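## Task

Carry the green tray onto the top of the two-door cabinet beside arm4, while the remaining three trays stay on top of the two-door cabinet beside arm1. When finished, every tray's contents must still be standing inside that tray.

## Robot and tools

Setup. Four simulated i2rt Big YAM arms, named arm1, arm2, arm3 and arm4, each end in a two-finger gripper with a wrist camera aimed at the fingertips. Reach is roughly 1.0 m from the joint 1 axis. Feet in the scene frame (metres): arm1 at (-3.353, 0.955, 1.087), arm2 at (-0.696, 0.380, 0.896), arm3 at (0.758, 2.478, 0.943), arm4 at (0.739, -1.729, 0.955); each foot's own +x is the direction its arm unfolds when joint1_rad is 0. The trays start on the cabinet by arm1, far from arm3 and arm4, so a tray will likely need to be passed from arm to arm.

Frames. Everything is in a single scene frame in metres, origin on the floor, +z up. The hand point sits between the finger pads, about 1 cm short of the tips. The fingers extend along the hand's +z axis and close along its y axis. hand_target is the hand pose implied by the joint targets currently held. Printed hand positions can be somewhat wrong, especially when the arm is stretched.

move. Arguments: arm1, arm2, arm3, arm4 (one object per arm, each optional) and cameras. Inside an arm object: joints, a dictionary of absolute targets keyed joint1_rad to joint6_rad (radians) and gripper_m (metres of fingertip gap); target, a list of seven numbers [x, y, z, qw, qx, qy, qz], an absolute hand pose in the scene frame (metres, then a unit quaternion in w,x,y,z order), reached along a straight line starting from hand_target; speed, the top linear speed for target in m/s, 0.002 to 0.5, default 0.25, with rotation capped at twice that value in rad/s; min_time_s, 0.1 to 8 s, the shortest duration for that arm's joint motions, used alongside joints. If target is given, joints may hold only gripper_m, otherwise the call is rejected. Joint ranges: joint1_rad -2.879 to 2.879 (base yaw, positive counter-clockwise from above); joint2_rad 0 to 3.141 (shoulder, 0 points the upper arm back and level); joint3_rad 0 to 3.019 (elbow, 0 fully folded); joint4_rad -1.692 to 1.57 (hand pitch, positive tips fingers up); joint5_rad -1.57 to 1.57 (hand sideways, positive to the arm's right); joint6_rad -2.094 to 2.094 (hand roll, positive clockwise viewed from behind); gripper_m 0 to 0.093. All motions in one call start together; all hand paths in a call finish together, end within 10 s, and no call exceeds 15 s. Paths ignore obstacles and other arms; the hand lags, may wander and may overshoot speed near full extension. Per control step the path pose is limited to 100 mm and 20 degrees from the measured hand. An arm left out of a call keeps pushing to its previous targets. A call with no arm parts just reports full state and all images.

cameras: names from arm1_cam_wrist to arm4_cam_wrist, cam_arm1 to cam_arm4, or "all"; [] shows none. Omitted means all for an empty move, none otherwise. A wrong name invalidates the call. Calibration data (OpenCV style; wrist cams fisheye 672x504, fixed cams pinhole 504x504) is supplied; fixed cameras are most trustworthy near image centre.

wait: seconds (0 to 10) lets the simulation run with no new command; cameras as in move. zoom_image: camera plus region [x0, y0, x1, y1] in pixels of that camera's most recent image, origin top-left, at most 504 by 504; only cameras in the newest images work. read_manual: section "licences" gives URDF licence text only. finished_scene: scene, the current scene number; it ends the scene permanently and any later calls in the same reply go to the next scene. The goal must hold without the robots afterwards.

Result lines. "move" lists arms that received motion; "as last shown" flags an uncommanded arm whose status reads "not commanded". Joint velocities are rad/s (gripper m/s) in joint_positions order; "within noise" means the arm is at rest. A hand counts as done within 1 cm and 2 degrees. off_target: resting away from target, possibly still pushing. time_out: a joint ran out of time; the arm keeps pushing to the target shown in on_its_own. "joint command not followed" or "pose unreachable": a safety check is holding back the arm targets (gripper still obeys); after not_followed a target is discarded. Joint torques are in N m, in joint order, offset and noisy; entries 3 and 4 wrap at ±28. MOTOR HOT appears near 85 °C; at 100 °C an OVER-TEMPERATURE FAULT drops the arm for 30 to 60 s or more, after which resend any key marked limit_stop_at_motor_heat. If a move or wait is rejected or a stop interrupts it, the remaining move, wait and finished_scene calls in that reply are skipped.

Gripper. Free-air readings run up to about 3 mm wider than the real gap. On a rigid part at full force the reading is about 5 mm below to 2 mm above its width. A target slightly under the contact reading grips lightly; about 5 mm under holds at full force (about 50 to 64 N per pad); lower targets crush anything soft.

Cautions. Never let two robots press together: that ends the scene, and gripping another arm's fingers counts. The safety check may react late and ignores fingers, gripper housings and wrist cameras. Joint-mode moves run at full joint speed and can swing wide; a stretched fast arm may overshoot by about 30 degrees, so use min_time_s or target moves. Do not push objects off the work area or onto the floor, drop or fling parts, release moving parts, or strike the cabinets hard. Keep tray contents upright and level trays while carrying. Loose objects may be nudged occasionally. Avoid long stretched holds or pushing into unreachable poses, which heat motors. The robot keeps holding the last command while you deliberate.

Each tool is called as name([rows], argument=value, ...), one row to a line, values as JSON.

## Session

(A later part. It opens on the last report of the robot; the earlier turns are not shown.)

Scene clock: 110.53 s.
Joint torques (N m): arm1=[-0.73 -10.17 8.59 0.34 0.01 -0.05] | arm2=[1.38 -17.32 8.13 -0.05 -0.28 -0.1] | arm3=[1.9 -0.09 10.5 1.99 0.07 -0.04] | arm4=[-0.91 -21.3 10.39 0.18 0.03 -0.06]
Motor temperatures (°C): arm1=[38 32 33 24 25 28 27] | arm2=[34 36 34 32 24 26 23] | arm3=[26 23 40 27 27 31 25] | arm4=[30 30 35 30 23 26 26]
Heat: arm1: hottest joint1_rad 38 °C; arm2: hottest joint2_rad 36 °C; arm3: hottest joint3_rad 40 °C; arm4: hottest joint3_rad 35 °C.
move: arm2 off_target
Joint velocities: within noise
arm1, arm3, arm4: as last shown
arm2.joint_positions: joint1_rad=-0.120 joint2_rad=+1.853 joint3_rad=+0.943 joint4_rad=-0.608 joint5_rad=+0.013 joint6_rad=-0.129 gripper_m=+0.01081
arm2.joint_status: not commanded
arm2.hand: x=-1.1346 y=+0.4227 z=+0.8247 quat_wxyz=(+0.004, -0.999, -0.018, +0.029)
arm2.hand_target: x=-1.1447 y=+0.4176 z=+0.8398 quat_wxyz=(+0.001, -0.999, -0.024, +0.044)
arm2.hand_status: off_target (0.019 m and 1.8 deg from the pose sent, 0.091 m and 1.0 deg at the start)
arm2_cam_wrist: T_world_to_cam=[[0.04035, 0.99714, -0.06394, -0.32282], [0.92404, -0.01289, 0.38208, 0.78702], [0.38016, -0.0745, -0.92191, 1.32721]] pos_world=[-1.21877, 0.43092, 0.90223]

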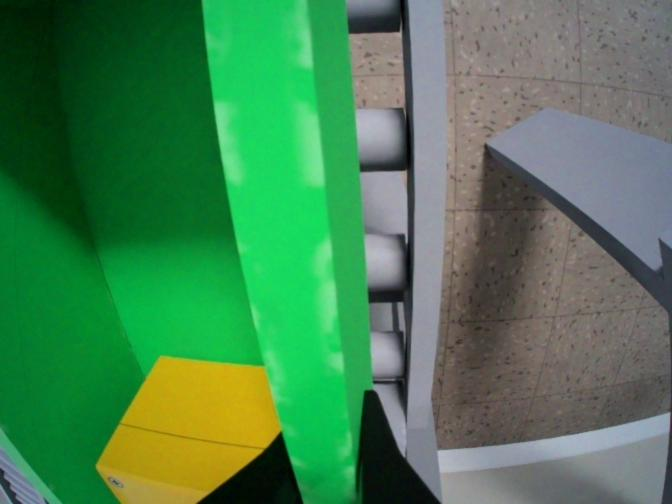

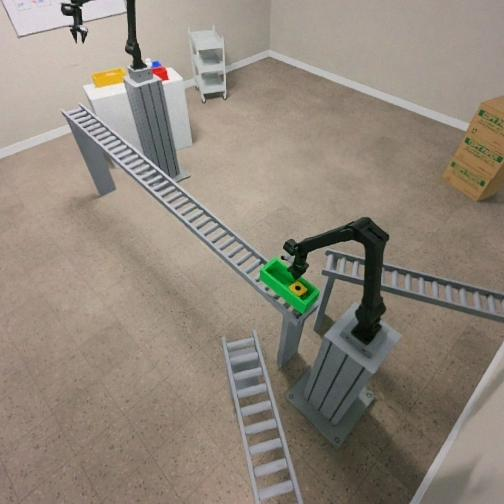

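move(arm2={"target": [-1.145, 0.4175, 1.0, -0.001, 0.9988, 0.0244, -0.0436], "speed": 0.25})

move(arm2={"target": [-0.959, -0.03, 0.99, -0.0091, 0.9611, -0.2738, -0.0319], "speed": 0.22})

move(arm2={"target": [-0.959, -0.03, 0.88, -0.0091, 0.9611, -0.2738, -0.0319], "speed": 0.15}, cameras=["arm2_cam_wrist", "cam_arm2"])

zoom_image(camera="cam_arm2", region=[200, 310, 320, 430])

Scene clock: 114.60 s.
Joint torques (N m): arm1=[-0.91 -9.99 8.69 0.24 -0.02 -0.06] | arm2=[1.38 -14.27 14.6 -0.08 -0.27 -0.06] | arm3=[2.02 0.03 10.45 1.98 0.06 -0.05] | arm4=[-1.03 -21.36 10.37 0.18 0.02 -0.06]
Motor temperatures (°C): arm1=[38 32 33 24 25 28 27] | arm2=[34 36 34 31 24 26 24] | arm3=[26 23 40 27 27 31 25] | arm4=[30 30 35 30 23 26 26]
Heat: arm1: hottest joint1_rad 38 °C; arm2: hottest joint2_rad 36 °C; arm3: hottest joint3_rad 40 °C; arm4: hottest joint3_rad 35 °C.
move: arm2 off_target
Joint velocities: within noise
arm1, arm3, arm4: as last shown
arm2.joint_positions: joint1_rad=-0.116 joint2_rad=+1.568 joint3_rad=+1.056 joint4_rad=-1.038 joint5_rad=+0.013 joint6_rad=-0.129 gripper_m=+0.01081
arm2.joint_status: not commanded
arm2.hand: x=-1.1207 y=+0.4214 z=+0.9730 quat_wxyz=(+0.002, -1.000, -0.020, +0.014)
arm2.hand_target: x=-1.1435 y=+0.4175 z=+1.0001 quat_wxyz=(+0.001, -0.999, -0.024, +0.044)
arm2.hand_status: off_target (0.037 m and 3.4 deg from the pose sent, 0.176 m and 1.8 deg at the start)
pictures: none

Scene clock: 117.83 s.
Joint torques (N m): arm1=[-0.91 -9.99 8.65 0.35 0 -0.06] | arm2=[0.44 -16.5 15.34 -0.06 0.18 0.03] | arm3=[1.73 -0.03 10.5 1.98 0.04 -0.07] | arm4=[-0.91 -21.25 10.43 0.17 0.02 -0.05]
Motor temperatures (°C): arm1=[38 32 33 24 25 28 27] | arm2=[34 36 34 31 24 26 24] | arm3=[26 23 40 27 27 31 25] | arm4=[30 30 35 30 23 26 26]
Heat: arm1: hottest joint1_rad 38 °C; arm2: hottest joint2_rad 36 °C; arm3: hottest joint3_rad 40 °C; arm4: hottest joint3_rad 35 °C.
move: arm2 off_target
Joint velocities: within noise
arm1: as last shown
arm2.joint_positions: joint1_rad=+0.998 joint2_rad=+1.725 joint3_rad=+1.208 joint4_rad=-1.146 joint5_rad=+0.066 joint6_rad=+1.573 gripper_m=+0.01081
arm2.joint_status: not commanded
arm2.hand: x=-0.9427 y=-0.0031 z=+0.9610 quat_wxyz=(+0.046, -0.962, +0.269, +0.022)
arm2.hand_target: x=-0.9578 y=-0.0281 z=+0.9909 quat_wxyz=(+0.009, -0.961, +0.274, +0.032)
arm2.hand_status: off_target (0.043 m and 4.5 deg from the pose sent, 0.480 m and 34.2 deg at the start)
arm3.joint_positions: joint1_rad=-0.331 joint2_rad=+0.647 joint3_rad=+1.368 joint4_rad=-1.341 joint5_rad=+0.187 joint6_rad=+0.489 gripper_m=+0.09396
arm3.joint_status: not commanded
arm3.hand: x=+1.0113 y=+2.4730 z=+1.4646 quat_wxyz=(-0.457, -0.206, -0.864, -0.057)
arm3.hand_target: x=+1.0096 y=+2.4728 z=+1.4771 quat_wxyz=(-0.469, -0.206, -0.857, -0.062)
arm3.hand_status: not commanded
arm4.joint_positions: joint1_rad=+1.468 joint2_rad=+2.102 joint3_rad=+1.443 joint4_rad=-0.929 joint5_rad=-0.013 joint6_rad=+1.437 gripper_m=+0.09398
arm4.joint_status: not commanded
arm4.hand: x=+1.0897 y=-1.2794 z=+0.8982 quat_wxyz=(+0.002, -0.263, -0.965, +0.006)
arm4.hand_target: x=+1.0997 y=-1.2703 z=+0.9001 quat_wxyz=(+0.000, -0.259, -0.966, +0.000)
arm4.hand_status: not commanded
pictures: none

Scene clock: 119.33 s.
Joint torques (N m): arm1=[-1.08 -9.82 8.54 0.32 -0.01 -0.07] | arm2=[0.38 -18.96 9.5 0.77 0.2 0.01] | arm3=[1.79 -0.21 10.58 2 0.06 -0.05] | arm4=[-0.85 -21.42 10.39 0.18 0.03 -0.05]
Motor temperatures (°C): arm1=[38 32 33 24 25 28 27] | arm2=[34 36 34 31 24 26 24] | arm3=[26 23 40 27 27 31 25] | arm4=[30 30 35 30 23 26 26]
Heat: arm1: hottest joint1_rad 38 °C; arm2: hottest joint2_rad 36 °C; arm3: hottest joint3_rad 40 °C; arm4: hottest joint3_rad 35 °C.
move: arm2 off_target
Joint velocities: within noise
arm1.joint_positions: joint1_rad=+1.830 joint2_rad=+1.301 joint3_rad=+1.319 joint4_rad=-1.286 joint5_rad=+0.090 joint6_rad=-1.374 gripper_m=+0.04493
arm1.joint_status: not commanded
arm1.hand: x=-3.2956 y=+0.5202 z=+1.3768 quat_wxyz=(-0.010, +0.019, +0.987, -0.162)
arm1.hand_target: x=-3.2989 y=+0.5278 z=+1.3675 quat_wxyz=(-0.015, +0.017, +0.989, -0.146)
arm1.hand_status: not commanded
arm2.joint_positions: joint1_rad=+0.998 joint2_rad=+1.894 joint3_rad=+1.148 joint4_rad=-0.899 joint5_rad=+0.066 joint6_rad=+1.574 gripper_m=+0.01081
arm2.joint_status: not commanded
arm2.hand: x=-0.9498 y=-0.0145 z=+0.8639 quat_wxyz=(+0.038, -0.962, +0.269, +0.024)
arm2.hand_target: x=-0.9587 y=-0.0295 z=+0.8804 quat_wxyz=(+0.009, -0.961, +0.274, +0.032)
arm2.hand_status: off_target (0.024 m and 3.5 deg from the pose sent, 0.087 m and 4.5 deg at the start)
arm3, arm4: as last shown
arm2_cam_wrist: T_world_to_cam=[[0.58357, 0.81195, -0.01371, 0.57813], [0.75691, -0.53774, 0.37137, 0.43855], [0.29417, -0.22709, -0.92838, 1.18225]] pos_world=[-1.0171, 0.03489, 0.94264]

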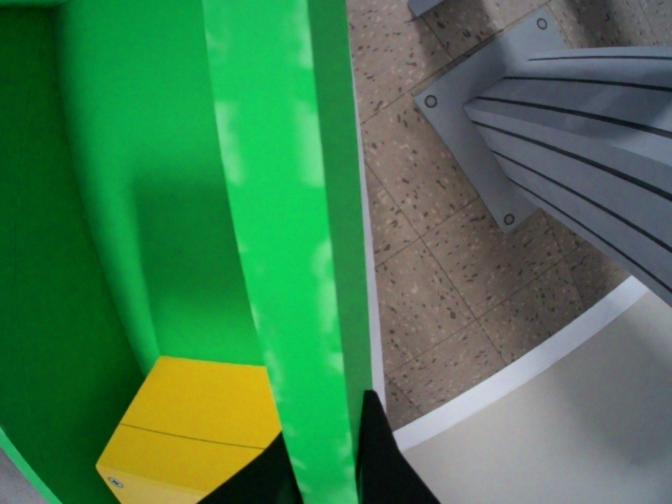

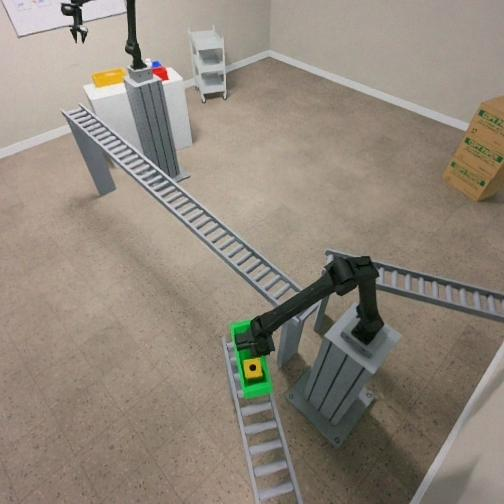

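Scaled by 4.200 from the camera's image (finer frame: 720x720).

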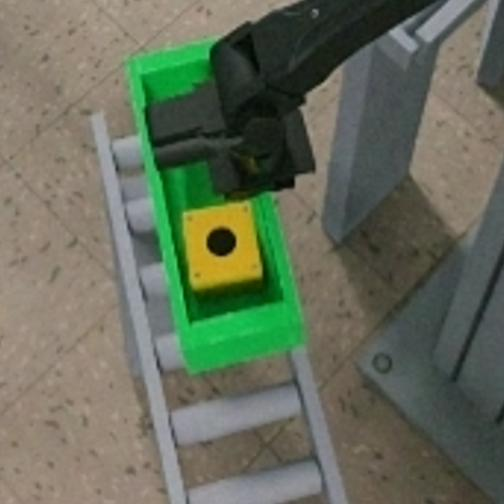

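move(arm2={"target": [-0.907, -0.06, 0.82, 0.008, 0.963, -0.2653, -0.036], "speed": 0.12}, cameras=["cam_arm2"])

zoom_image(camera="cam_arm2", region=[210, 320, 310, 440])

Scene clock: 122.00 s.
Joint torques (N m): arm1=[-0.67 -10.05 8.73 0.25 -0.03 -0.08] | arm2=[0.62 -18.61 8.18 0.92 0.23 0.03] | arm3=[1.73 -0.03 10.48 2.03 0.05 -0.05] | arm4=[-0.91 -21.42 10.39 0.2 0.03 -0.06]
Motor temperatures (°C): arm1=[38 32 33 24 25 28 26] | arm2=[34 36 33 31 24 26 24] | arm3=[26 23 40 27 27 31 25] | arm4=[30 30 35 30 23 26 26]
Heat: arm1: hottest joint1_rad 38 °C; arm2: hottest joint2_rad 36 °C; arm3: hottest joint3_rad 40 °C; arm4: hottest joint3_rad 35 °C.
move: arm2 off_target
Joint velocities: within noise
arm1, arm3, arm4: as last shown
arm2.joint_positions: joint1_rad=+1.116 joint2_rad=+1.987 joint3_rad=+1.103 joint4_rad=-0.724 joint5_rad=+0.065 joint6_rad=+1.678 gripper_m=+0.01081
arm2.joint_status: not commanded
arm2.hand: x=-0.9023 y=-0.0436 z=+0.8084 quat_wxyz=(+0.017, -0.964, +0.263, +0.032)
arm2.hand_target: x=-0.9067 y=-0.0596 z=+0.8202 quat_wxyz=(-0.008, -0.963, +0.265, +0.036)
arm2.hand_status: off_target (0.021 m and 3.0 deg from the pose sent, 0.076 m and 5.5 deg at the start)

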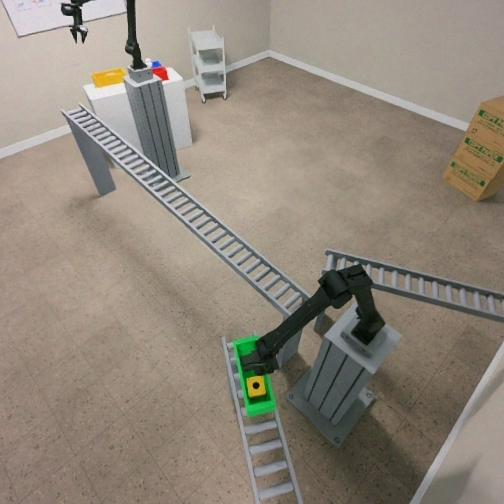

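Scaled by 4.200 from the camera's image (finer frame: 720x720).

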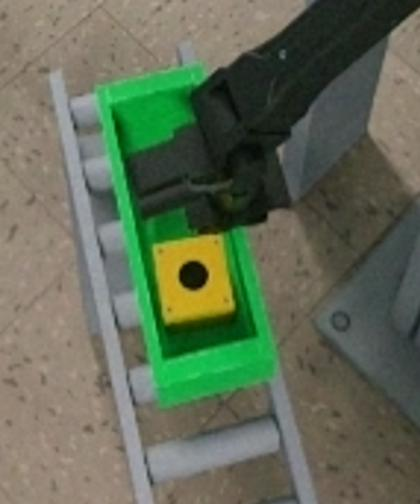

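move(arm2={"target": [-0.907, -0.058, 0.775, 0.008, 0.963, -0.2653, -0.036], "speed": 0.1}, cameras=["cam_arm2"])

zoom_image(camera="cam_arm2", region=[210, 320, 310, 440])

Scene clock: 123.70 s.
Joint torques (N m): arm1=[-0.62 -9.88 8.62 0.28 -0.02 -0.09] | arm2=[0.73 -19.49 7.39 0.92 0.24 0] | arm3=[2.08 -0.32 10.48 2 0.04 -0.06] | arm4=[-0.85 -21.25 10.37 0.2 0.03 -0.05]
Motor temperatures (°C): arm1=[38 32 33 24 25 28 26] | arm2=[34 36 33 31 24 26 24] | arm3=[26 23 40 27 27 31 25] | arm4=[30 30 35 30 23 26 26]
Heat: arm1: hottest joint1_rad 38 °C; arm2: hottest joint2_rad 36 °C; arm3: hottest joint3_rad 40 °C; arm4: hottest joint3_rad 35 °C.
move: arm2 off_target
Joint velocities: within noise
arm1, arm3, arm4: as last shown
arm2.joint_positions: joint1_rad=+1.116 joint2_rad=+2.083 joint3_rad=+1.090 joint4_rad=-0.620 joint5_rad=+0.065 joint6_rad=+1.678 gripper_m=+0.01081
arm2.joint_status: not commanded
arm2.hand: x=-0.9006 y=-0.0394 z=+0.7618 quat_wxyz=(+0.020, -0.964, +0.263, +0.032)
arm2.hand_target: x=-0.9068 y=-0.0577 z=+0.7754 quat_wxyz=(-0.008, -0.963, +0.265, +0.036)
arm2.hand_status: off_target (0.024 m and 3.2 deg from the pose sent, 0.037 m and 2.9 deg at the start)

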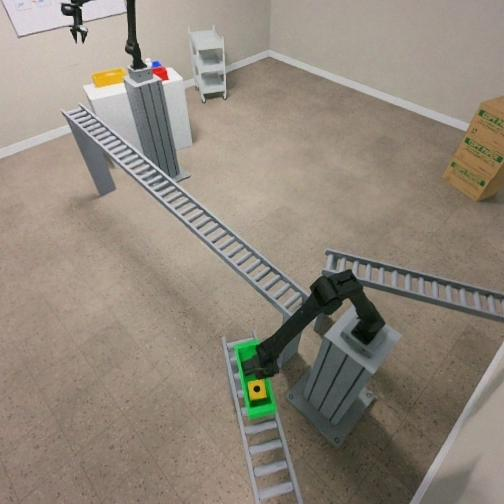

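Scaled by 4.200 from the camera's image (finer frame: 720x720).

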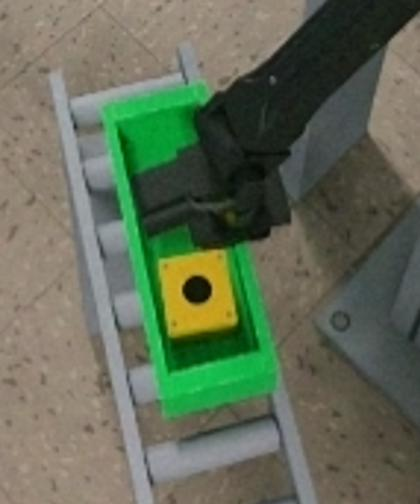

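move(arm2={"target": [-0.913, -0.078, 0.815, 0.008, 0.966, -0.2543, -0.036], "speed": 0.12})

move(arm2={"target": [-0.911, -0.065, 0.775, 0.008, 0.966, -0.2543, -0.036], "speed": 0.1}, cameras=["cam_arm2"])

zoom_image(camera="cam_arm2", region=[210, 320, 310, 440])

Scene clock: 125.63 s.
Joint torques (N m): arm1=[-0.91 -9.99 8.53 0.2 -0.01 -0.03] | arm2=[1.08 -20.37 10.63 -0.03 0.23 -0.14] | arm3=[1.49 -0.15 10.5 1.98 0.05 -0.05] | arm4=[-0.91 -21.36 10.37 0.18 0.02 -0.06]
Motor temperatures (°C): arm1=[38 32 33 24 25 28 26] | arm2=[34 36 33 31 24 26 24] | arm3=[26 23 40 27 27 31 25] | arm4=[30 30 35 30 23 26 26]
Heat: arm1: hottest joint1_rad 38 °C; arm2: hottest joint2_rad 36 °C; arm3: hottest joint3_rad 40 °C; arm4: hottest joint3_rad 35 °C.
move: arm2 off_target
Joint velocities: within noise
arm1, arm3, arm4: as last shown
arm2.joint_positions: joint1_rad=+1.116 joint2_rad=+2.042 joint3_rad=+1.127 joint4_rad=-0.715 joint5_rad=+0.066 joint6_rad=+1.673 gripper_m=+0.01081
arm2.joint_status: not commanded
arm2.hand: x=-0.9036 y=-0.0461 z=+0.7891 quat_wxyz=(+0.028, -0.965, +0.261, +0.030)
arm2.hand_target: x=-0.9123 y=-0.0767 z=+0.8158 quat_wxyz=(-0.008, -0.966, +0.254, +0.036)
arm2.hand_status: off_target (0.042 m and 4.3 deg from the pose sent, 0.067 m and 3.4 deg at the start)
pictures: none

Scene clock: 126.93 s.
Joint torques (N m): arm1=[-1.38 -10.11 8.57 0.28 -0.01 -0.09] | arm2=[0.62 -19.49 7.41 0.91 0.24 -0.12] | arm3=[1.55 -0.15 10.5 1.98 0.07 -0.05] | arm4=[-0.91 -21.42 10.37 0.2 0.03 -0.05]
Motor temperatures (°C): arm1=[38 32 33 24 25 28 26] | arm2=[34 36 33 31 24 26 24] | arm3=[26 23 40 27 27 31 25] | arm4=[30 31 35 30 23 26 26]
Heat: arm1: hottest joint1_rad 38 °C; arm2: hottest joint2_rad 36 °C; arm3: hottest joint3_rad 40 °C; arm4: hottest joint3_rad 35 °C.
move: arm2 off_target
Joint velocities: within noise
arm1, arm3, arm4: as last shown
arm2.joint_positions: joint1_rad=+1.116 joint2_rad=+2.092 joint3_rad=+1.117 joint4_rad=-0.633 joint5_rad=+0.066 joint6_rad=+1.666 gripper_m=+0.01081
arm2.joint_status: not commanded
arm2.hand: x=-0.9047 y=-0.0484 z=+0.7635 quat_wxyz=(+0.017, -0.966, +0.258, +0.032)
arm2.hand_target: x=-0.9109 y=-0.0647 z=+0.7754 quat_wxyz=(-0.008, -0.966, +0.254, +0.036)
arm2.hand_status: off_target (0.021 m and 2.9 deg from the pose sent, 0.025 m and 4.3 deg at the start)

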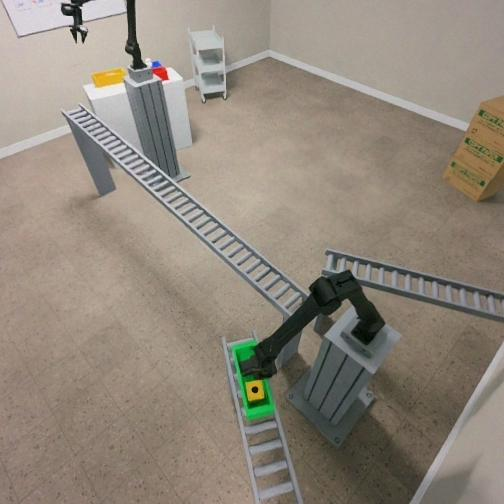

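Scaled by 4.200 from the camera's image (finer frame: 720x720).

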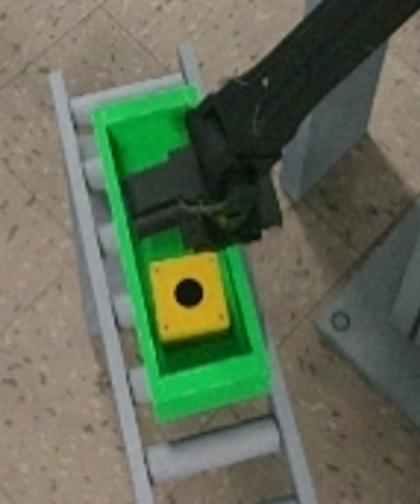

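move(arm2={"target": [-0.912, -0.066, 0.735, 0.008, 0.968, -0.2475, -0.036], "speed": 0.08}, cameras=["cam_arm2"])

zoom_image(camera="cam_arm2", region=[210, 320, 310, 440])

zoom_image(camera="cam_arm2", region=[220, 370, 300, 450])

Scene clock: 128.50 s.
Joint torques (N m): arm1=[-0.73 -9.99 8.65 0.29 0 -0.05] | arm2=[0.56 -18.02 7.68 0.87 0.08 -0.15] | arm3=[1.85 -0.56 10.45 1.99 0.06 -0.07] | arm4=[-0.91 -21.36 10.36 0.18 0.03 -0.05]
Motor temperatures (°C): arm1=[38 32 33 24 25 28 26] | arm2=[34 37 33 31 24 26 24] | arm3=[26 23 40 27 27 31 25] | arm4=[30 31 35 30 23 26 26]
Heat: arm1: hottest joint1_rad 38 °C; arm2: hottest joint2_rad 37 °C; arm3: hottest joint3_rad 40 °C; arm4: hottest joint3_rad 35 °C.
move: arm2 off_target
Joint velocities: within noise
arm1, arm3, arm4: as last shown
arm2.joint_positions: joint1_rad=+1.116 joint2_rad=+2.163 joint3_rad=+1.118 joint4_rad=-0.550 joint5_rad=+0.069 joint6_rad=+1.653 gripper_m=+0.01081
arm2.joint_status: not commanded
arm2.hand: x=-0.9058 y=-0.0489 z=+0.7309 quat_wxyz=(+0.012, -0.967, +0.252, +0.035)
arm2.hand_target: x=-0.9119 y=-0.0657 z=+0.7355 quat_wxyz=(-0.008, -0.968, +0.248, +0.036)
arm2.hand_status: off_target (0.019 m and 2.3 deg from the pose sent, 0.034 m and 3.1 deg at the start)

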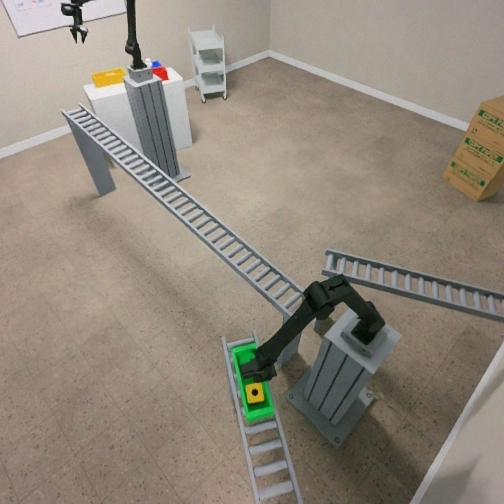

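Scaled by 4.200 from the camera's image (finer frame: 720x720).

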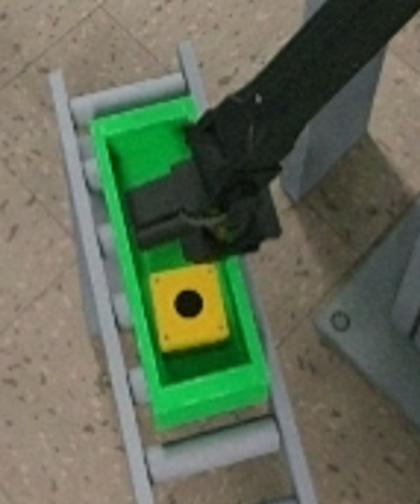

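Scaled by 6.300 from the camera's image (finer frame: 720x720).

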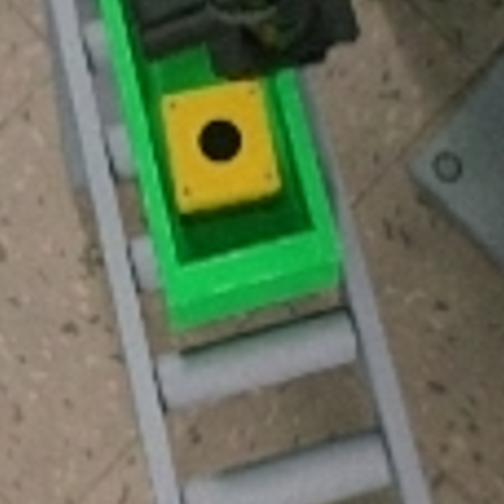

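move(arm2={"target": [-0.914, -0.071, 0.705, 0.008, 0.968, -0.2475, -0.036], "speed": 0.08}, cameras=["cam_arm2"])

zoom_image(camera="cam_arm2", region=[220, 370, 300, 450])

Scene clock: 129.87 s.
Joint torques (N m): arm1=[-1.03 -9.93 8.64 0.28 -0.02 -0.04] | arm2=[0.73 -13.63 8.25 1.52 0 -0.15] | arm3=[1.85 -0.26 10.44 1.94 0.03 -0.06] | arm4=[-0.91 -21.3 10.4 0.18 0.02 -0.06]
Motor temperatures (°C): arm1=[38 32 33 24 25 28 26] | arm2=[34 37 33 31 24 26 24] | arm3=[26 23 40 27 27 31 25] | arm4=[30 31 35 30 23 26 26]
Heat: arm1: hottest joint1_rad 38 °C; arm2: hottest joint2_rad 37 °C; arm3: hottest joint3_rad 40 °C; arm4: hottest joint3_rad 35 °C.
move: arm2 off_target
Joint velocities: within noise
arm1, arm3, arm4: as last shown
arm2.joint_positions: joint1_rad=+1.116 joint2_rad=+2.183 joint3_rad=+1.140 joint4_rad=-0.518 joint5_rad=+0.071 joint6_rad=+1.653 gripper_m=+0.01081
arm2.joint_status: not commanded
arm2.hand: x=-0.9121 y=-0.0621 z=+0.7260 quat_wxyz=(-0.005, -0.967, +0.252, +0.039)
arm2.hand_target: x=-0.9135 y=-0.0699 z=+0.7059 quat_wxyz=(-0.008, -0.968, +0.248, +0.036)
arm2.hand_status: off_target (0.023 m and 0.7 deg from the pose sent, 0.035 m and 2.3 deg at the start)

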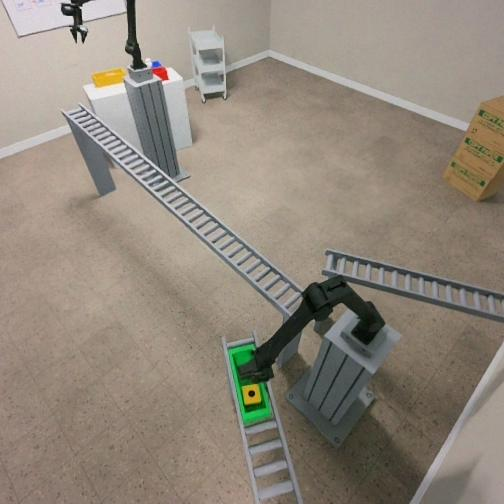

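Scaled by 6.300 from the camera's image (finer frame: 720x720).

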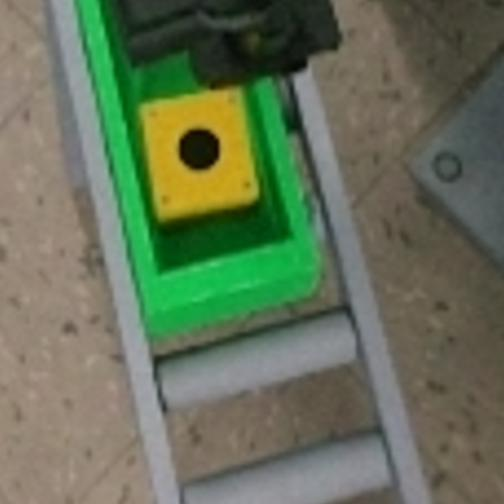

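move(arm2={"target": [-0.914, -0.07, 0.724, 0.004, 0.968, -0.2475, -0.036], "speed": 0.1})

move(arm2={"target": [-0.916, -0.072, 0.88, 0.004, 0.968, -0.2475, -0.036], "speed": 0.3, "joints": {"gripper_m": 0.045}}, cameras=["cam_arm2", "cam_arm4"])

Scene clock: 133.20 s.
Joint torques (N m): arm1=[-0.91 -9.82 8.54 0.29 0.01 -0.07] | arm2=[0.44 -17.2 7.91 0.03 0.06 -0.16] | arm3=[1.96 -0.32 10.52 1.96 0.09 -0.05] | arm4=[-0.91 -21.36 10.39 0.18 0.02 -0.05]
Motor temperatures (°C): arm1=[38 32 33 24 25 28 26] | arm2=[34 36 32 31 24 26 24] | arm3=[26 23 41 27 27 31 25] | arm4=[30 31 35 30 23 26 26]
Heat: arm1: hottest joint1_rad 38 °C; arm2: hottest joint2_rad 36 °C; arm3: hottest joint3_rad 41 °C; arm4: hottest joint3_rad 35 °C.
move: arm2 done
Joint velocities: within noise
arm1: as last shown
arm2.joint_positions: joint1_rad=+1.116 joint2_rad=+2.183 joint3_rad=+1.142 joint4_rad=-0.524 joint5_rad=+0.071 joint6_rad=+1.653 gripper_m=+0.01081
arm2.joint_status: not commanded
arm2.hand: x=-0.9121 y=-0.0621 z=+0.7265 quat_wxyz=(-0.003, -0.967, +0.252, +0.038)
arm2.hand_target: x=-0.9140 y=-0.0699 z=+0.7241 quat_wxyz=(-0.004, -0.968, +0.248, +0.036)
arm2.hand_status: done (0.008 m and 0.6 deg from the pose sent, 0.008 m and 0.6 deg at the start)
arm3.joint_positions: joint1_rad=-0.331 joint2_rad=+0.647 joint3_rad=+1.368 joint4_rad=-1.341 joint5_rad=+0.187 joint6_rad=+0.489 gripper_m=+0.09396
arm3.joint_status: not commanded
arm3.hand: x=+1.0113 y=+2.4730 z=+1.4646 quat_wxyz=(-0.457, -0.206, -0.864, -0.057)
arm3.hand_target: x=+1.0096 y=+2.4728 z=+1.4771 quat_wxyz=(-0.469, -0.206, -0.857, -0.062)
arm3.hand_status: not commanded
arm4.joint_positions: joint1_rad=+1.468 joint2_rad=+2.102 joint3_rad=+1.443 joint4_rad=-0.929 joint5_rad=-0.013 joint6_rad=+1.437 gripper_m=+0.09398
arm4.joint_status: not commanded
arm4.hand: x=+1.0897 y=-1.2794 z=+0.8982 quat_wxyz=(+0.002, -0.263, -0.965, +0.006)
arm4.hand_target: x=+1.0997 y=-1.2703 z=+0.9001 quat_wxyz=(+0.000, -0.259, -0.966, +0.000)
arm4.hand_status: not commanded
pictures: none

Scene clock: 134.53 s.
Joint torques (N m): arm1=[-0.97 -10.11 8.65 0.36 -0.01 -0.06] | arm2=[0.26 -15.56 10.61 -0.14 0.16 -0.14] | arm3=[1.79 -0.21 10.54 1.95 0.06 -0.04] | arm4=[-1.03 -21.25 10.37 0.17 0.02 -0.06]
Motor temperatures (°C): arm1=[38 32 33 24 25 28 26] | arm2=[34 36 32 31 24 26 24] | arm3=[26 23 41 27 27 31 25] | arm4=[30 31 35 30 23 26 26]
Heat: arm1: hottest joint1_rad 38 °C; arm2: hottest joint2_rad 36 °C; arm3: hottest joint3_rad 41 °C; arm4: hottest joint3_rad 35 °C.
move: arm2 done
Joint velocities: within noise
arm1.joint_positions: joint1_rad=+1.830 joint2_rad=+1.301 joint3_rad=+1.319 joint4_rad=-1.286 joint5_rad=+0.090 joint6_rad=-1.374 gripper_m=+0.04493
arm1.joint_status: not commanded
arm1.hand: x=-3.2956 y=+0.5202 z=+1.3768 quat_wxyz=(-0.010, +0.019, +0.987, -0.162)
arm1.hand_target: x=-3.2989 y=+0.5278 z=+1.3675 quat_wxyz=(-0.015, +0.017, +0.989, -0.146)
arm1.hand_status: not commanded
arm2.joint_positions: joint1_rad=+1.116 joint2_rad=+1.876 joint3_rad=+1.174 joint4_rad=-0.863 joint5_rad=+0.068 joint6_rad=+1.649 gripper_m=+0.04494
arm2.joint_status: all done
arm2.hand: x=-0.9121 y=-0.0643 z=+0.8795 quat_wxyz=(-0.004, -0.967, +0.250, +0.037)
arm2.hand_target: x=-0.9159 y=-0.0718 z=+0.8800 quat_wxyz=(-0.004, -0.968, +0.248, +0.036)
arm2.hand_status: done (0.009 m and 0.3 deg from the pose sent, 0.154 m and 0.6 deg at the start)
arm3, arm4: as last shown

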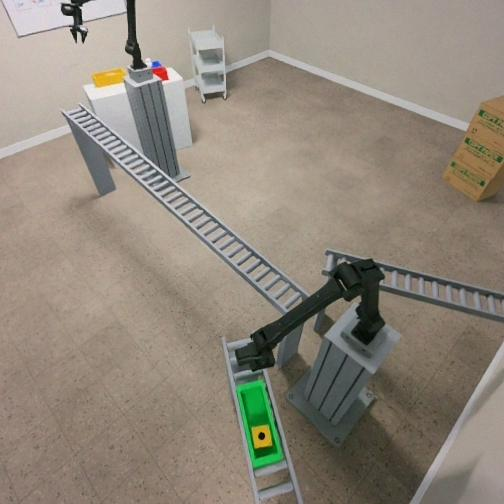

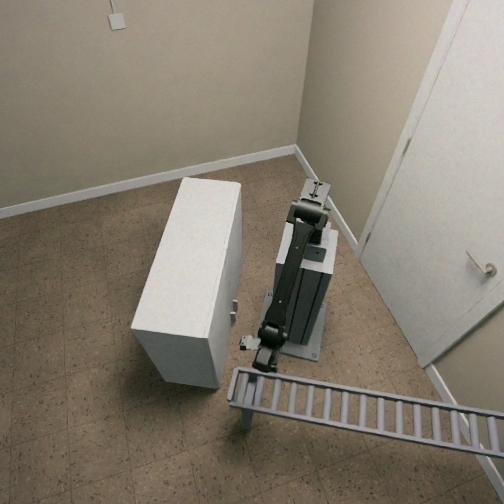

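wait(seconds=6, cameras=["cam_arm4", "arm4_cam_wrist"])

Scene clock: 140.70 s.
Joint torques (N m): arm1=[-1.08 -10.23 8.62 0.24 -0.01 -0.06] | arm2=[0.38 -15.68 10.67 -0.08 0.17 -0.14] | arm3=[1.9 -0.32 10.52 1.99 0.06 -0.07] | arm4=[-0.85 -21.3 10.39 0.17 0.02 -0.06]
Motor temperatures (°C): arm1=[38 32 33 24 25 28 26] | arm2=[34 36 32 31 24 26 24] | arm3=[26 23 41 27 27 31 25] | arm4=[30 31 35 30 23 26 26]
Heat: arm1: hottest joint1_rad 38 °C; arm2: hottest joint2_rad 36 °C; arm3: hottest joint3_rad 41 °C; arm4: hottest joint3_rad 35 °C.
Joint velocities: within noise
arm1.joint_positions: joint1_rad=+1.830 joint2_rad=+1.301 joint3_rad=+1.319 joint4_rad=-1.286 joint5_rad=+0.090 joint6_rad=-1.374 gripper_m=+0.04493
arm1.joint_status: not commanded
arm1.hand: x=-3.2956 y=+0.5202 z=+1.3768 quat_wxyz=(-0.010, +0.019, +0.987, -0.162)
arm1.hand_target: x=-3.2989 y=+0.5278 z=+1.3675 quat_wxyz=(-0.015, +0.017, +0.989, -0.146)
arm1.hand_status: not commanded
arm2.joint_positions: joint1_rad=+1.116 joint2_rad=+1.876 joint3_rad=+1.174 joint4_rad=-0.863 joint5_rad=+0.068 joint6_rad=+1.649 gripper_m=+0.04494
arm2.joint_status: all done
arm2.hand: x=-0.9121 y=-0.0643 z=+0.8795 quat_wxyz=(-0.004, -0.967, +0.250, +0.037)
arm2.hand_target: x=-0.9160 y=-0.0718 z=+0.8800 quat_wxyz=(-0.004, -0.968, +0.248, +0.036)
arm2.hand_status: done (0.009 m and 0.3 deg from the pose sent, 0.154 m and 0.6 deg at the start)
arm3.joint_positions: joint1_rad=-0.331 joint2_rad=+0.647 joint3_rad=+1.368 joint4_rad=-1.341 joint5_rad=+0.187 joint6_rad=+0.489 gripper_m=+0.09396
arm3.joint_status: not commanded
arm3.hand: x=+1.0113 y=+2.4730 z=+1.4646 quat_wxyz=(-0.457, -0.206, -0.864, -0.057)
arm3.hand_target: x=+1.0096 y=+2.4728 z=+1.4771 quat_wxyz=(-0.469, -0.206, -0.857, -0.062)
arm3.hand_status: not commanded
arm4.joint_positions: joint1_rad=+1.468 joint2_rad=+2.102 joint3_rad=+1.443 joint4_rad=-0.929 joint5_rad=-0.013 joint6_rad=+1.437 gripper_m=+0.09398
arm4.joint_status: not commanded
arm4.hand: x=+1.0897 y=-1.2794 z=+0.8982 quat_wxyz=(+0.002, -0.263, -0.965, +0.006)
arm4.hand_target: x=+1.0997 y=-1.2703 z=+0.9001 quat_wxyz=(+0.000, -0.259, -0.966, +0.000)
arm4.hand_status: not commanded
wait: 6.00 s; at rest by 0.10 s
pictures: arm4_cam_wrist, cam_arm4
arm4_cam_wrist: T_world_to_cam=[[-0.57467, -0.81672, -0.05225, -0.3709], [-0.75448, 0.50398, 0.42043, 1.13901], [-0.31704, 0.28103, -0.90582, 1.62433]] pos_world=[1.16119, -1.33344, 0.97311]

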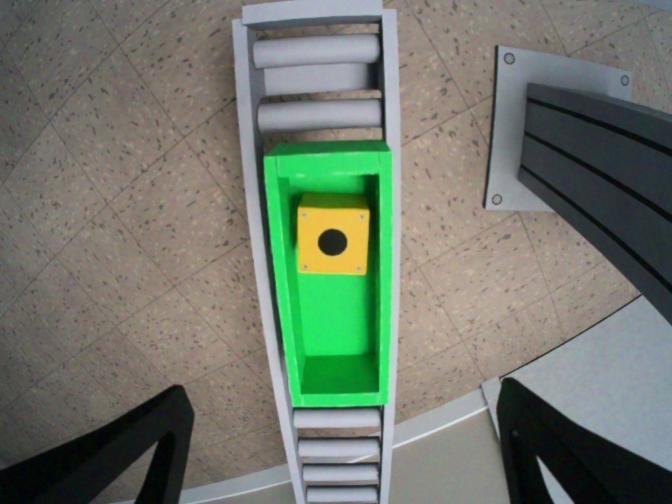

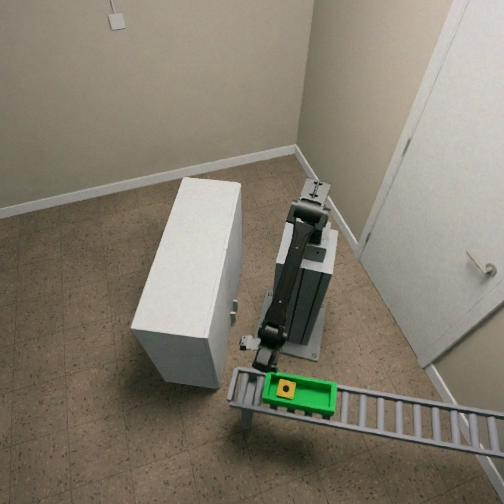

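wait(seconds=0.6, cameras=["arm4_cam_wrist"])

zoom_image(camera="arm4_cam_wrist", region=[210, 0, 450, 360])

Scene clock: 141.60 s.
Joint torques (N m): arm1=[-0.62 -9.64 8.61 0.25 0.01 -0.05] | arm2=[0.32 -15.56 10.65 -0.06 0.16 -0.14] | arm3=[2.08 -0.56 10.47 1.96 0.05 -0.04] | arm4=[-0.85 -21.3 10.39 0.17 0.03 -0.05]
Motor temperatures (°C): arm1=[38 32 33 24 25 28 26] | arm2=[34 36 32 31 24 26 24] | arm3=[26 23 41 27 27 31 25] | arm4=[30 31 35 30 23 26 26]
Heat: arm1: hottest joint1_rad 38 °C; arm2: hottest joint2_rad 36 °C; arm3: hottest joint3_rad 41 °C; arm4: hottest joint3_rad 35 °C.
Joint velocities: within noise
arm1.joint_positions: joint1_rad=+1.830 joint2_rad=+1.301 joint3_rad=+1.319 joint4_rad=-1.286 joint5_rad=+0.090 joint6_rad=-1.374 gripper_m=+0.04493
arm1.joint_status: not commanded
arm1.hand: x=-3.2956 y=+0.5202 z=+1.3768 quat_wxyz=(-0.010, +0.019, +0.987, -0.162)
arm1.hand_target: x=-3.2989 y=+0.5278 z=+1.3675 quat_wxyz=(-0.015, +0.017, +0.989, -0.146)
arm1.hand_status: not commanded
arm2.joint_positions: joint1_rad=+1.116 joint2_rad=+1.876 joint3_rad=+1.174 joint4_rad=-0.863 joint5_rad=+0.068 joint6_rad=+1.649 gripper_m=+0.04494
arm2.joint_status: all done
arm2.hand: x=-0.9121 y=-0.0643 z=+0.8795 quat_wxyz=(-0.004, -0.967, +0.250, +0.037)
arm2.hand_target: x=-0.9160 y=-0.0718 z=+0.8800 quat_wxyz=(-0.004, -0.968, +0.248, +0.036)
arm2.hand_status: done (0.009 m and 0.3 deg from the pose sent, 0.154 m and 0.6 deg at the start)
arm3.joint_positions: joint1_rad=-0.331 joint2_rad=+0.647 joint3_rad=+1.368 joint4_rad=-1.341 joint5_rad=+0.187 joint6_rad=+0.489 gripper_m=+0.09396
arm3.joint_status: not commanded
arm3.hand: x=+1.0113 y=+2.4730 z=+1.4646 quat_wxyz=(-0.457, -0.206, -0.864, -0.057)
arm3.hand_target: x=+1.0096 y=+2.4728 z=+1.4771 quat_wxyz=(-0.469, -0.206, -0.857, -0.062)
arm3.hand_status: not commanded
arm4.joint_positions: joint1_rad=+1.468 joint2_rad=+2.102 joint3_rad=+1.443 joint4_rad=-0.929 joint5_rad=-0.013 joint6_rad=+1.437 gripper_m=+0.09398
arm4.joint_status: not commanded
arm4.hand: x=+1.0897 y=-1.2794 z=+0.8982 quat_wxyz=(+0.002, -0.263, -0.965, +0.006)
arm4.hand_target: x=+1.0997 y=-1.2703 z=+0.9001 quat_wxyz=(+0.000, -0.259, -0.966, +0.000)
arm4.hand_status: not commanded
wait: 0.60 s; at rest from the start
arm4_cam_wrist: T_world_to_cam=[[-0.57467, -0.81672, -0.05225, -0.3709], [-0.75448, 0.50398, 0.42043, 1.13901], [-0.31704, 0.28103, -0.90582, 1.62433]] pos_world=[1.16119, -1.33344, 0.97311]

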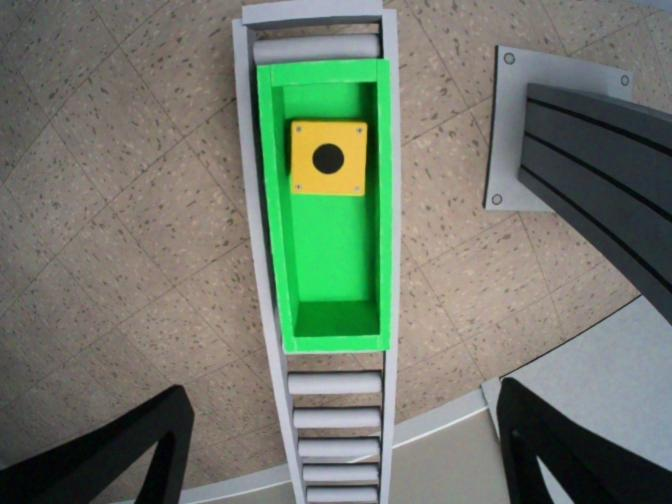

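Scaled by 1.400 from the camera's image (finer frame: 960x720).

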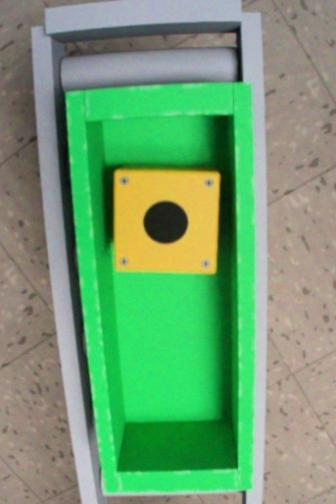

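wait(seconds=1.5, cameras=["arm4_cam_wrist", "cam_arm4"])

zoom_image(camera="arm4_cam_wrist", region=[210, 0, 450, 360])

zoom_image(camera="cam_arm4", region=[210, 340, 350, 440])

Scene clock: 143.53 s.
Joint torques (N m): arm1=[-0.62 -9.88 8.65 0.27 0 -0.05] | arm2=[0.32 -15.56 10.62 -0.09 0.16 -0.14] | arm3=[1.73 -0.09 10.48 1.99 0.03 -0.06] | arm4=[-0.79 -21.25 10.37 0.17 0.03 -0.05]
Motor temperatures (°C): arm1=[38 32 33 24 25 28 26] | arm2=[34 36 32 31 24 26 24] | arm3=[26 23 41 27 27 31 25] | arm4=[30 31 35 30 23 26 26]
Heat: arm1: hottest joint1_rad 38 °C; arm2: hottest joint2_rad 36 °C; arm3: hottest joint3_rad 41 °C; arm4: hottest joint3_rad 35 °C.
Joint velocities: within noise
arm1.joint_positions: joint1_rad=+1.830 joint2_rad=+1.301 joint3_rad=+1.319 joint4_rad=-1.286 joint5_rad=+0.090 joint6_rad=-1.374 gripper_m=+0.04493
arm1.joint_status: not commanded
arm1.hand: x=-3.2956 y=+0.5202 z=+1.3768 quat_wxyz=(-0.010, +0.019, +0.987, -0.162)
arm1.hand_target: x=-3.2989 y=+0.5278 z=+1.3675 quat_wxyz=(-0.015, +0.017, +0.989, -0.146)
arm1.hand_status: not commanded
arm2.joint_positions: joint1_rad=+1.116 joint2_rad=+1.876 joint3_rad=+1.174 joint4_rad=-0.863 joint5_rad=+0.068 joint6_rad=+1.649 gripper_m=+0.04494
arm2.joint_status: all done
arm2.hand: x=-0.9121 y=-0.0643 z=+0.8795 quat_wxyz=(-0.004, -0.967, +0.250, +0.037)
arm2.hand_target: x=-0.9160 y=-0.0718 z=+0.8800 quat_wxyz=(-0.004, -0.968, +0.248, +0.036)
arm2.hand_status: done (0.009 m and 0.3 deg from the pose sent, 0.154 m and 0.6 deg at the start)
arm3.joint_positions: joint1_rad=-0.331 joint2_rad=+0.647 joint3_rad=+1.368 joint4_rad=-1.341 joint5_rad=+0.187 joint6_rad=+0.489 gripper_m=+0.09396
arm3.joint_status: not commanded
arm3.hand: x=+1.0113 y=+2.4730 z=+1.4646 quat_wxyz=(-0.457, -0.206, -0.864, -0.057)
arm3.hand_target: x=+1.0096 y=+2.4728 z=+1.4771 quat_wxyz=(-0.469, -0.206, -0.857, -0.062)
arm3.hand_status: not commanded
arm4.joint_positions: joint1_rad=+1.468 joint2_rad=+2.102 joint3_rad=+1.443 joint4_rad=-0.929 joint5_rad=-0.013 joint6_rad=+1.437 gripper_m=+0.09398
arm4.joint_status: not commanded
arm4.hand: x=+1.0897 y=-1.2794 z=+0.8982 quat_wxyz=(+0.002, -0.263, -0.965, +0.006)
arm4.hand_target: x=+1.0997 y=-1.2703 z=+0.9001 quat_wxyz=(+0.000, -0.259, -0.966, +0.000)
arm4.hand_status: not commanded
wait: 1.50 s; at rest from the start
arm4_cam_wrist: T_world_to_cam=[[-0.57467, -0.81672, -0.05225, -0.3709], [-0.75448, 0.50398, 0.42043, 1.13901], [-0.31704, 0.28103, -0.90582, 1.62433]] pos_world=[1.16119, -1.33344, 0.97311]

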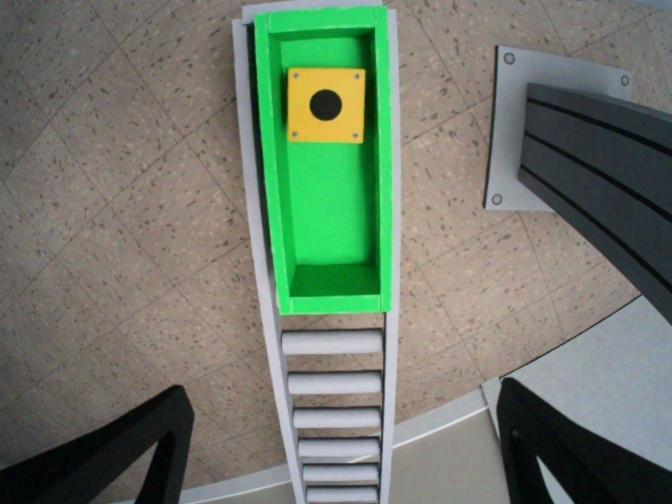

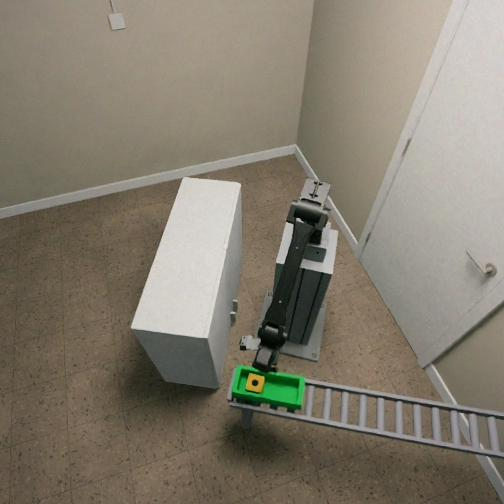

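Scaled by 1.400 from the camera's image (finer frame: 960x720).

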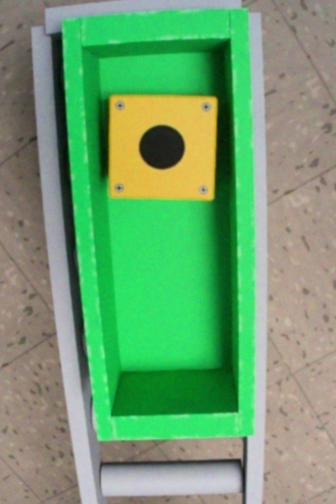

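Scaled by 3.600 from the camera's image (finer frame: 720x720).

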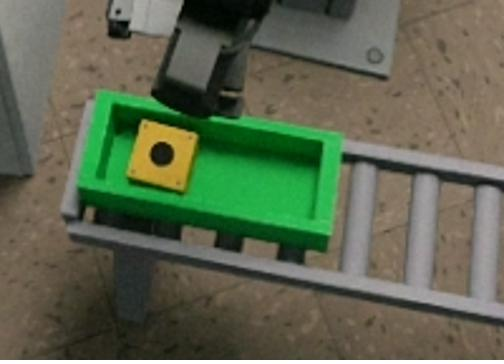

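move(arm4={"target": [1.0766, -1.289, 0.68, -0.0315, 0.2832, 0.9585, 0.0093], "speed": 0.2, "joints": {"gripper_m": 0.05}}, arm2={"joints": {"joint2_rad": 1.3, "joint3_rad": 1.3, "joint4_rad": -1.3}, "min_time_s": 2.5}, cameras=["arm4_cam_wrist"])

Scene clock: 148.07 s.
Joint torques (N m): arm1=[-1.03 -10.17 8.55 0.29 0 -0.03] | arm2=[0.38 -9.41 14.94 0.36 0.17 -0.16] | arm3=[1.79 -0.26 10.59 1.95 0.07 -0.05] | arm4=[-1.14 -23.24 6.19 0.83 -0.07 0.17]
Motor temperatures (°C): arm1=[37 32 33 24 25 28 26] | arm2=[34 36 32 31 24 26 24] | arm3=[26 23 41 27 27 31 25] | arm4=[30 31 35 30 23 26 26]
Heat: arm1: hottest joint1_rad 37 °C; arm2: hottest joint2_rad 36 °C; arm3: hottest joint3_rad 41 °C; arm4: hottest joint3_rad 35 °C.
move: arm2 done; arm4 off_target
Joint velocities: within noise
arm1, arm3: as last shown
arm2.joint_positions: joint1_rad=+1.116 joint2_rad=+1.296 joint3_rad=+1.256 joint4_rad=-1.288 joint5_rad=+0.068 joint6_rad=+1.649 gripper_m=+0.04494
arm2.joint_status: all done
arm2.hand: x=-0.8814 y=+0.0009 z=+1.1589 quat_wxyz=(-0.119, -0.959, +0.252, +0.057)
arm2.hand_target: x=-0.8852 y=-0.0066 z=+1.1765 quat_wxyz=(-0.133, -0.957, +0.249, +0.059)
arm2.hand_status: not commanded
arm4.joint_positions: joint1_rad=+1.468 joint2_rad=+2.498 joint3_rad=+1.427 joint4_rad=-0.539 joint5_rad=-0.077 joint6_rad=+1.461 gripper_m=+0.05009
arm4.joint_status: all done
arm4.hand: x=+1.0648 y=-1.2981 z=+0.6781 quat_wxyz=(+0.036, -0.274, -0.961, +0.004)
arm4.hand_target: x=+1.0765 y=-1.2892 z=+0.6803 quat_wxyz=(+0.031, -0.283, -0.959, -0.009)
arm4.hand_status: off_target (0.015 m and 1.9 deg from the pose sent, 0.219 m and 4.6 deg at the start)
arm4_cam_wrist: T_world_to_cam=[[-0.59793, -0.8009, -0.03226, -0.38024], [-0.71275, 0.51285, 0.47851, 1.14985], [-0.36669, 0.30911, -0.87749, 1.49236]] pos_world=[1.13943, -1.35554, 0.74705]

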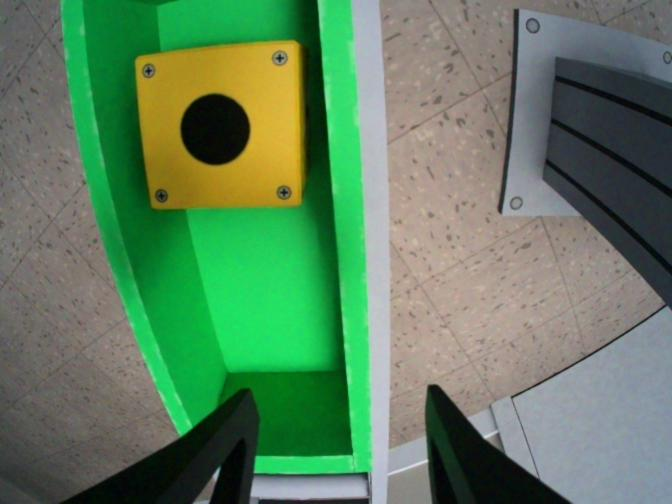

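move(arm4={"target": [1.0776, -1.2875, 0.612, -0.0315, 0.2832, 0.9585, 0.0093], "speed": 0.12, "joints": {"gripper_m": 0.04}}, cameras=["arm4_cam_wrist", "cam_arm4"])

zoom_image(camera="cam_arm4", region=[210, 340, 330, 430])

Scene clock: 150.23 s.
Joint torques (N m): arm1=[-1.03 -10.05 8.65 0.29 -0.02 -0.06] | arm2=[0.44 -9.7 14.95 0.35 0.17 -0.15] | arm3=[1.9 -0.32 10.51 1.89 0.05 -0.06] | arm4=[-0.97 -23.41 5.53 0.9 -0.07 0.17]
Motor temperatures (°C): arm1=[37 32 33 24 25 27 26] | arm2=[34 36 33 31 24 26 24] | arm3=[26 23 41 27 27 30 25] | arm4=[30 31 35 30 23 26 26]
Heat: arm1: hottest joint1_rad 37 °C; arm2: hottest joint2_rad 36 °C; arm3: hottest joint3_rad 41 °C; arm4: hottest joint3_rad 35 °C.
move: arm4 off_target
Joint velocities: within noise
arm1, arm2, arm3: as last shown
arm4.joint_positions: joint1_rad=+1.468 joint2_rad=+2.652 joint3_rad=+1.525 joint4_rad=-0.476 joint5_rad=-0.077 joint6_rad=+1.463 gripper_m=+0.04010
arm4.joint_status: all done
arm4.hand: x=+1.0688 y=-1.2944 z=+0.6137 quat_wxyz=(+0.035, -0.275, -0.961, +0.001)
arm4.hand_target: x=+1.0774 y=-1.2876 z=+0.6123 quat_wxyz=(+0.032, -0.283, -0.959, -0.009)
arm4.hand_status: off_target (0.011 m and 1.5 deg from the pose sent, 0.068 m and 1.9 deg at the start)
arm4_cam_wrist: T_world_to_cam=[[-0.59928, -0.79961, -0.03854, -0.37003], [-0.71351, 0.51169, 0.47862, 1.18081], [-0.36299, 0.31433, -0.87718, 1.43879]] pos_world=[1.14303, -1.35234, 0.68265]

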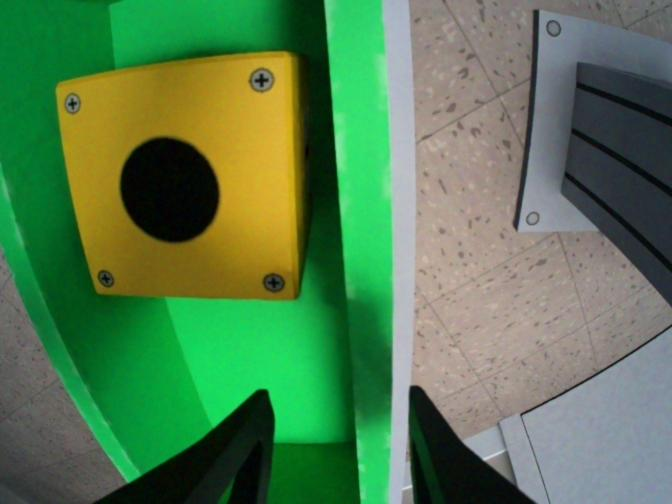

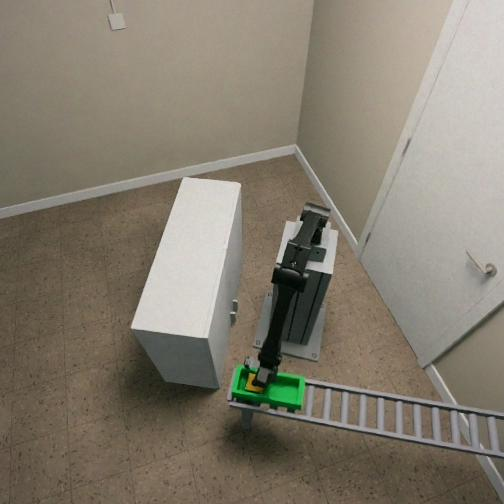

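Scaled by 4.200 from the camera's image (finer frame: 720x720).

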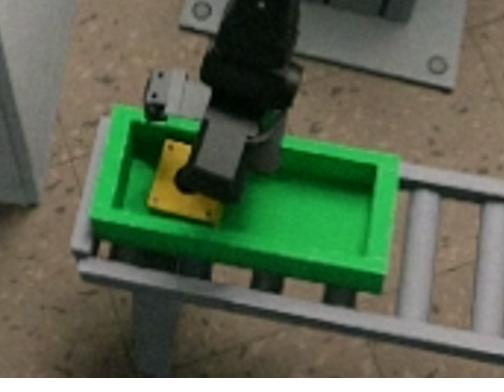

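move(arm4={"target": [1.0722, -1.2965, 0.604, -0.0315, 0.2832, 0.9585, 0.0093], "speed": 0.1}, cameras=["arm4_cam_wrist"])

Scene clock: 151.67 s.
Joint torques (N m): arm1=[-0.67 -10.11 8.54 0.25 0.01 -0.05] | arm2=[0.32 -9.58 14.91 0.36 0.17 -0.16] | arm3=[1.85 -0.32 10.48 1.95 0.06 -0.05] | arm4=[-1.14 -22.71 3.41 0.99 -0.07 0.15]
Motor temperatures (°C): arm1=[37 31 33 24 25 27 26] | arm2=[34 36 33 31 24 26 24] | arm3=[26 23 41 27 27 30 25] | arm4=[30 31 35 30 23 26 26]
Heat: arm1: hottest joint1_rad 37 °C; arm2: hottest joint2_rad 36 °C; arm3: hottest joint3_rad 41 °C; arm4: hottest joint3_rad 35 °C.
move: arm4 off_target
Joint velocities: within noise
arm1, arm2, arm3: as last shown
arm4.joint_positions: joint1_rad=+1.468 joint2_rad=+2.652 joint3_rad=+1.525 joint4_rad=-0.445 joint5_rad=-0.077 joint6_rad=+1.463 gripper_m=+0.04010
arm4.joint_status: not commanded
arm4.hand: x=+1.0736 y=-1.2883 z=+0.6136 quat_wxyz=(+0.029, -0.275, -0.961, -0.014)
arm4.hand_target: x=+1.0720 y=-1.2965 z=+0.6042 quat_wxyz=(+0.032, -0.283, -0.959, -0.009)
arm4.hand_status: off_target (0.013 m and 1.2 deg from the pose sent, 0.010 m and 1.5 deg at the start)
arm4_cam_wrist: T_world_to_cam=[[-0.59788, -0.79851, -0.07013, -0.34296], [-0.72307, 0.49949, 0.47716, 1.17661], [-0.34599, 0.336, -0.87601, 1.44751]] pos_world=[1.14655, -1.34792, 0.68256]

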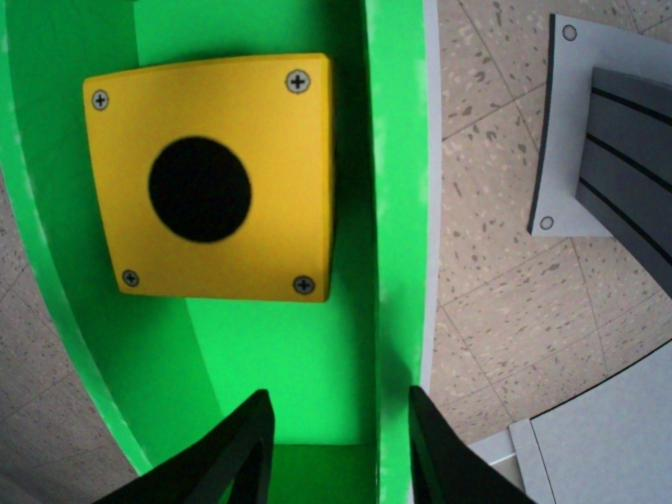

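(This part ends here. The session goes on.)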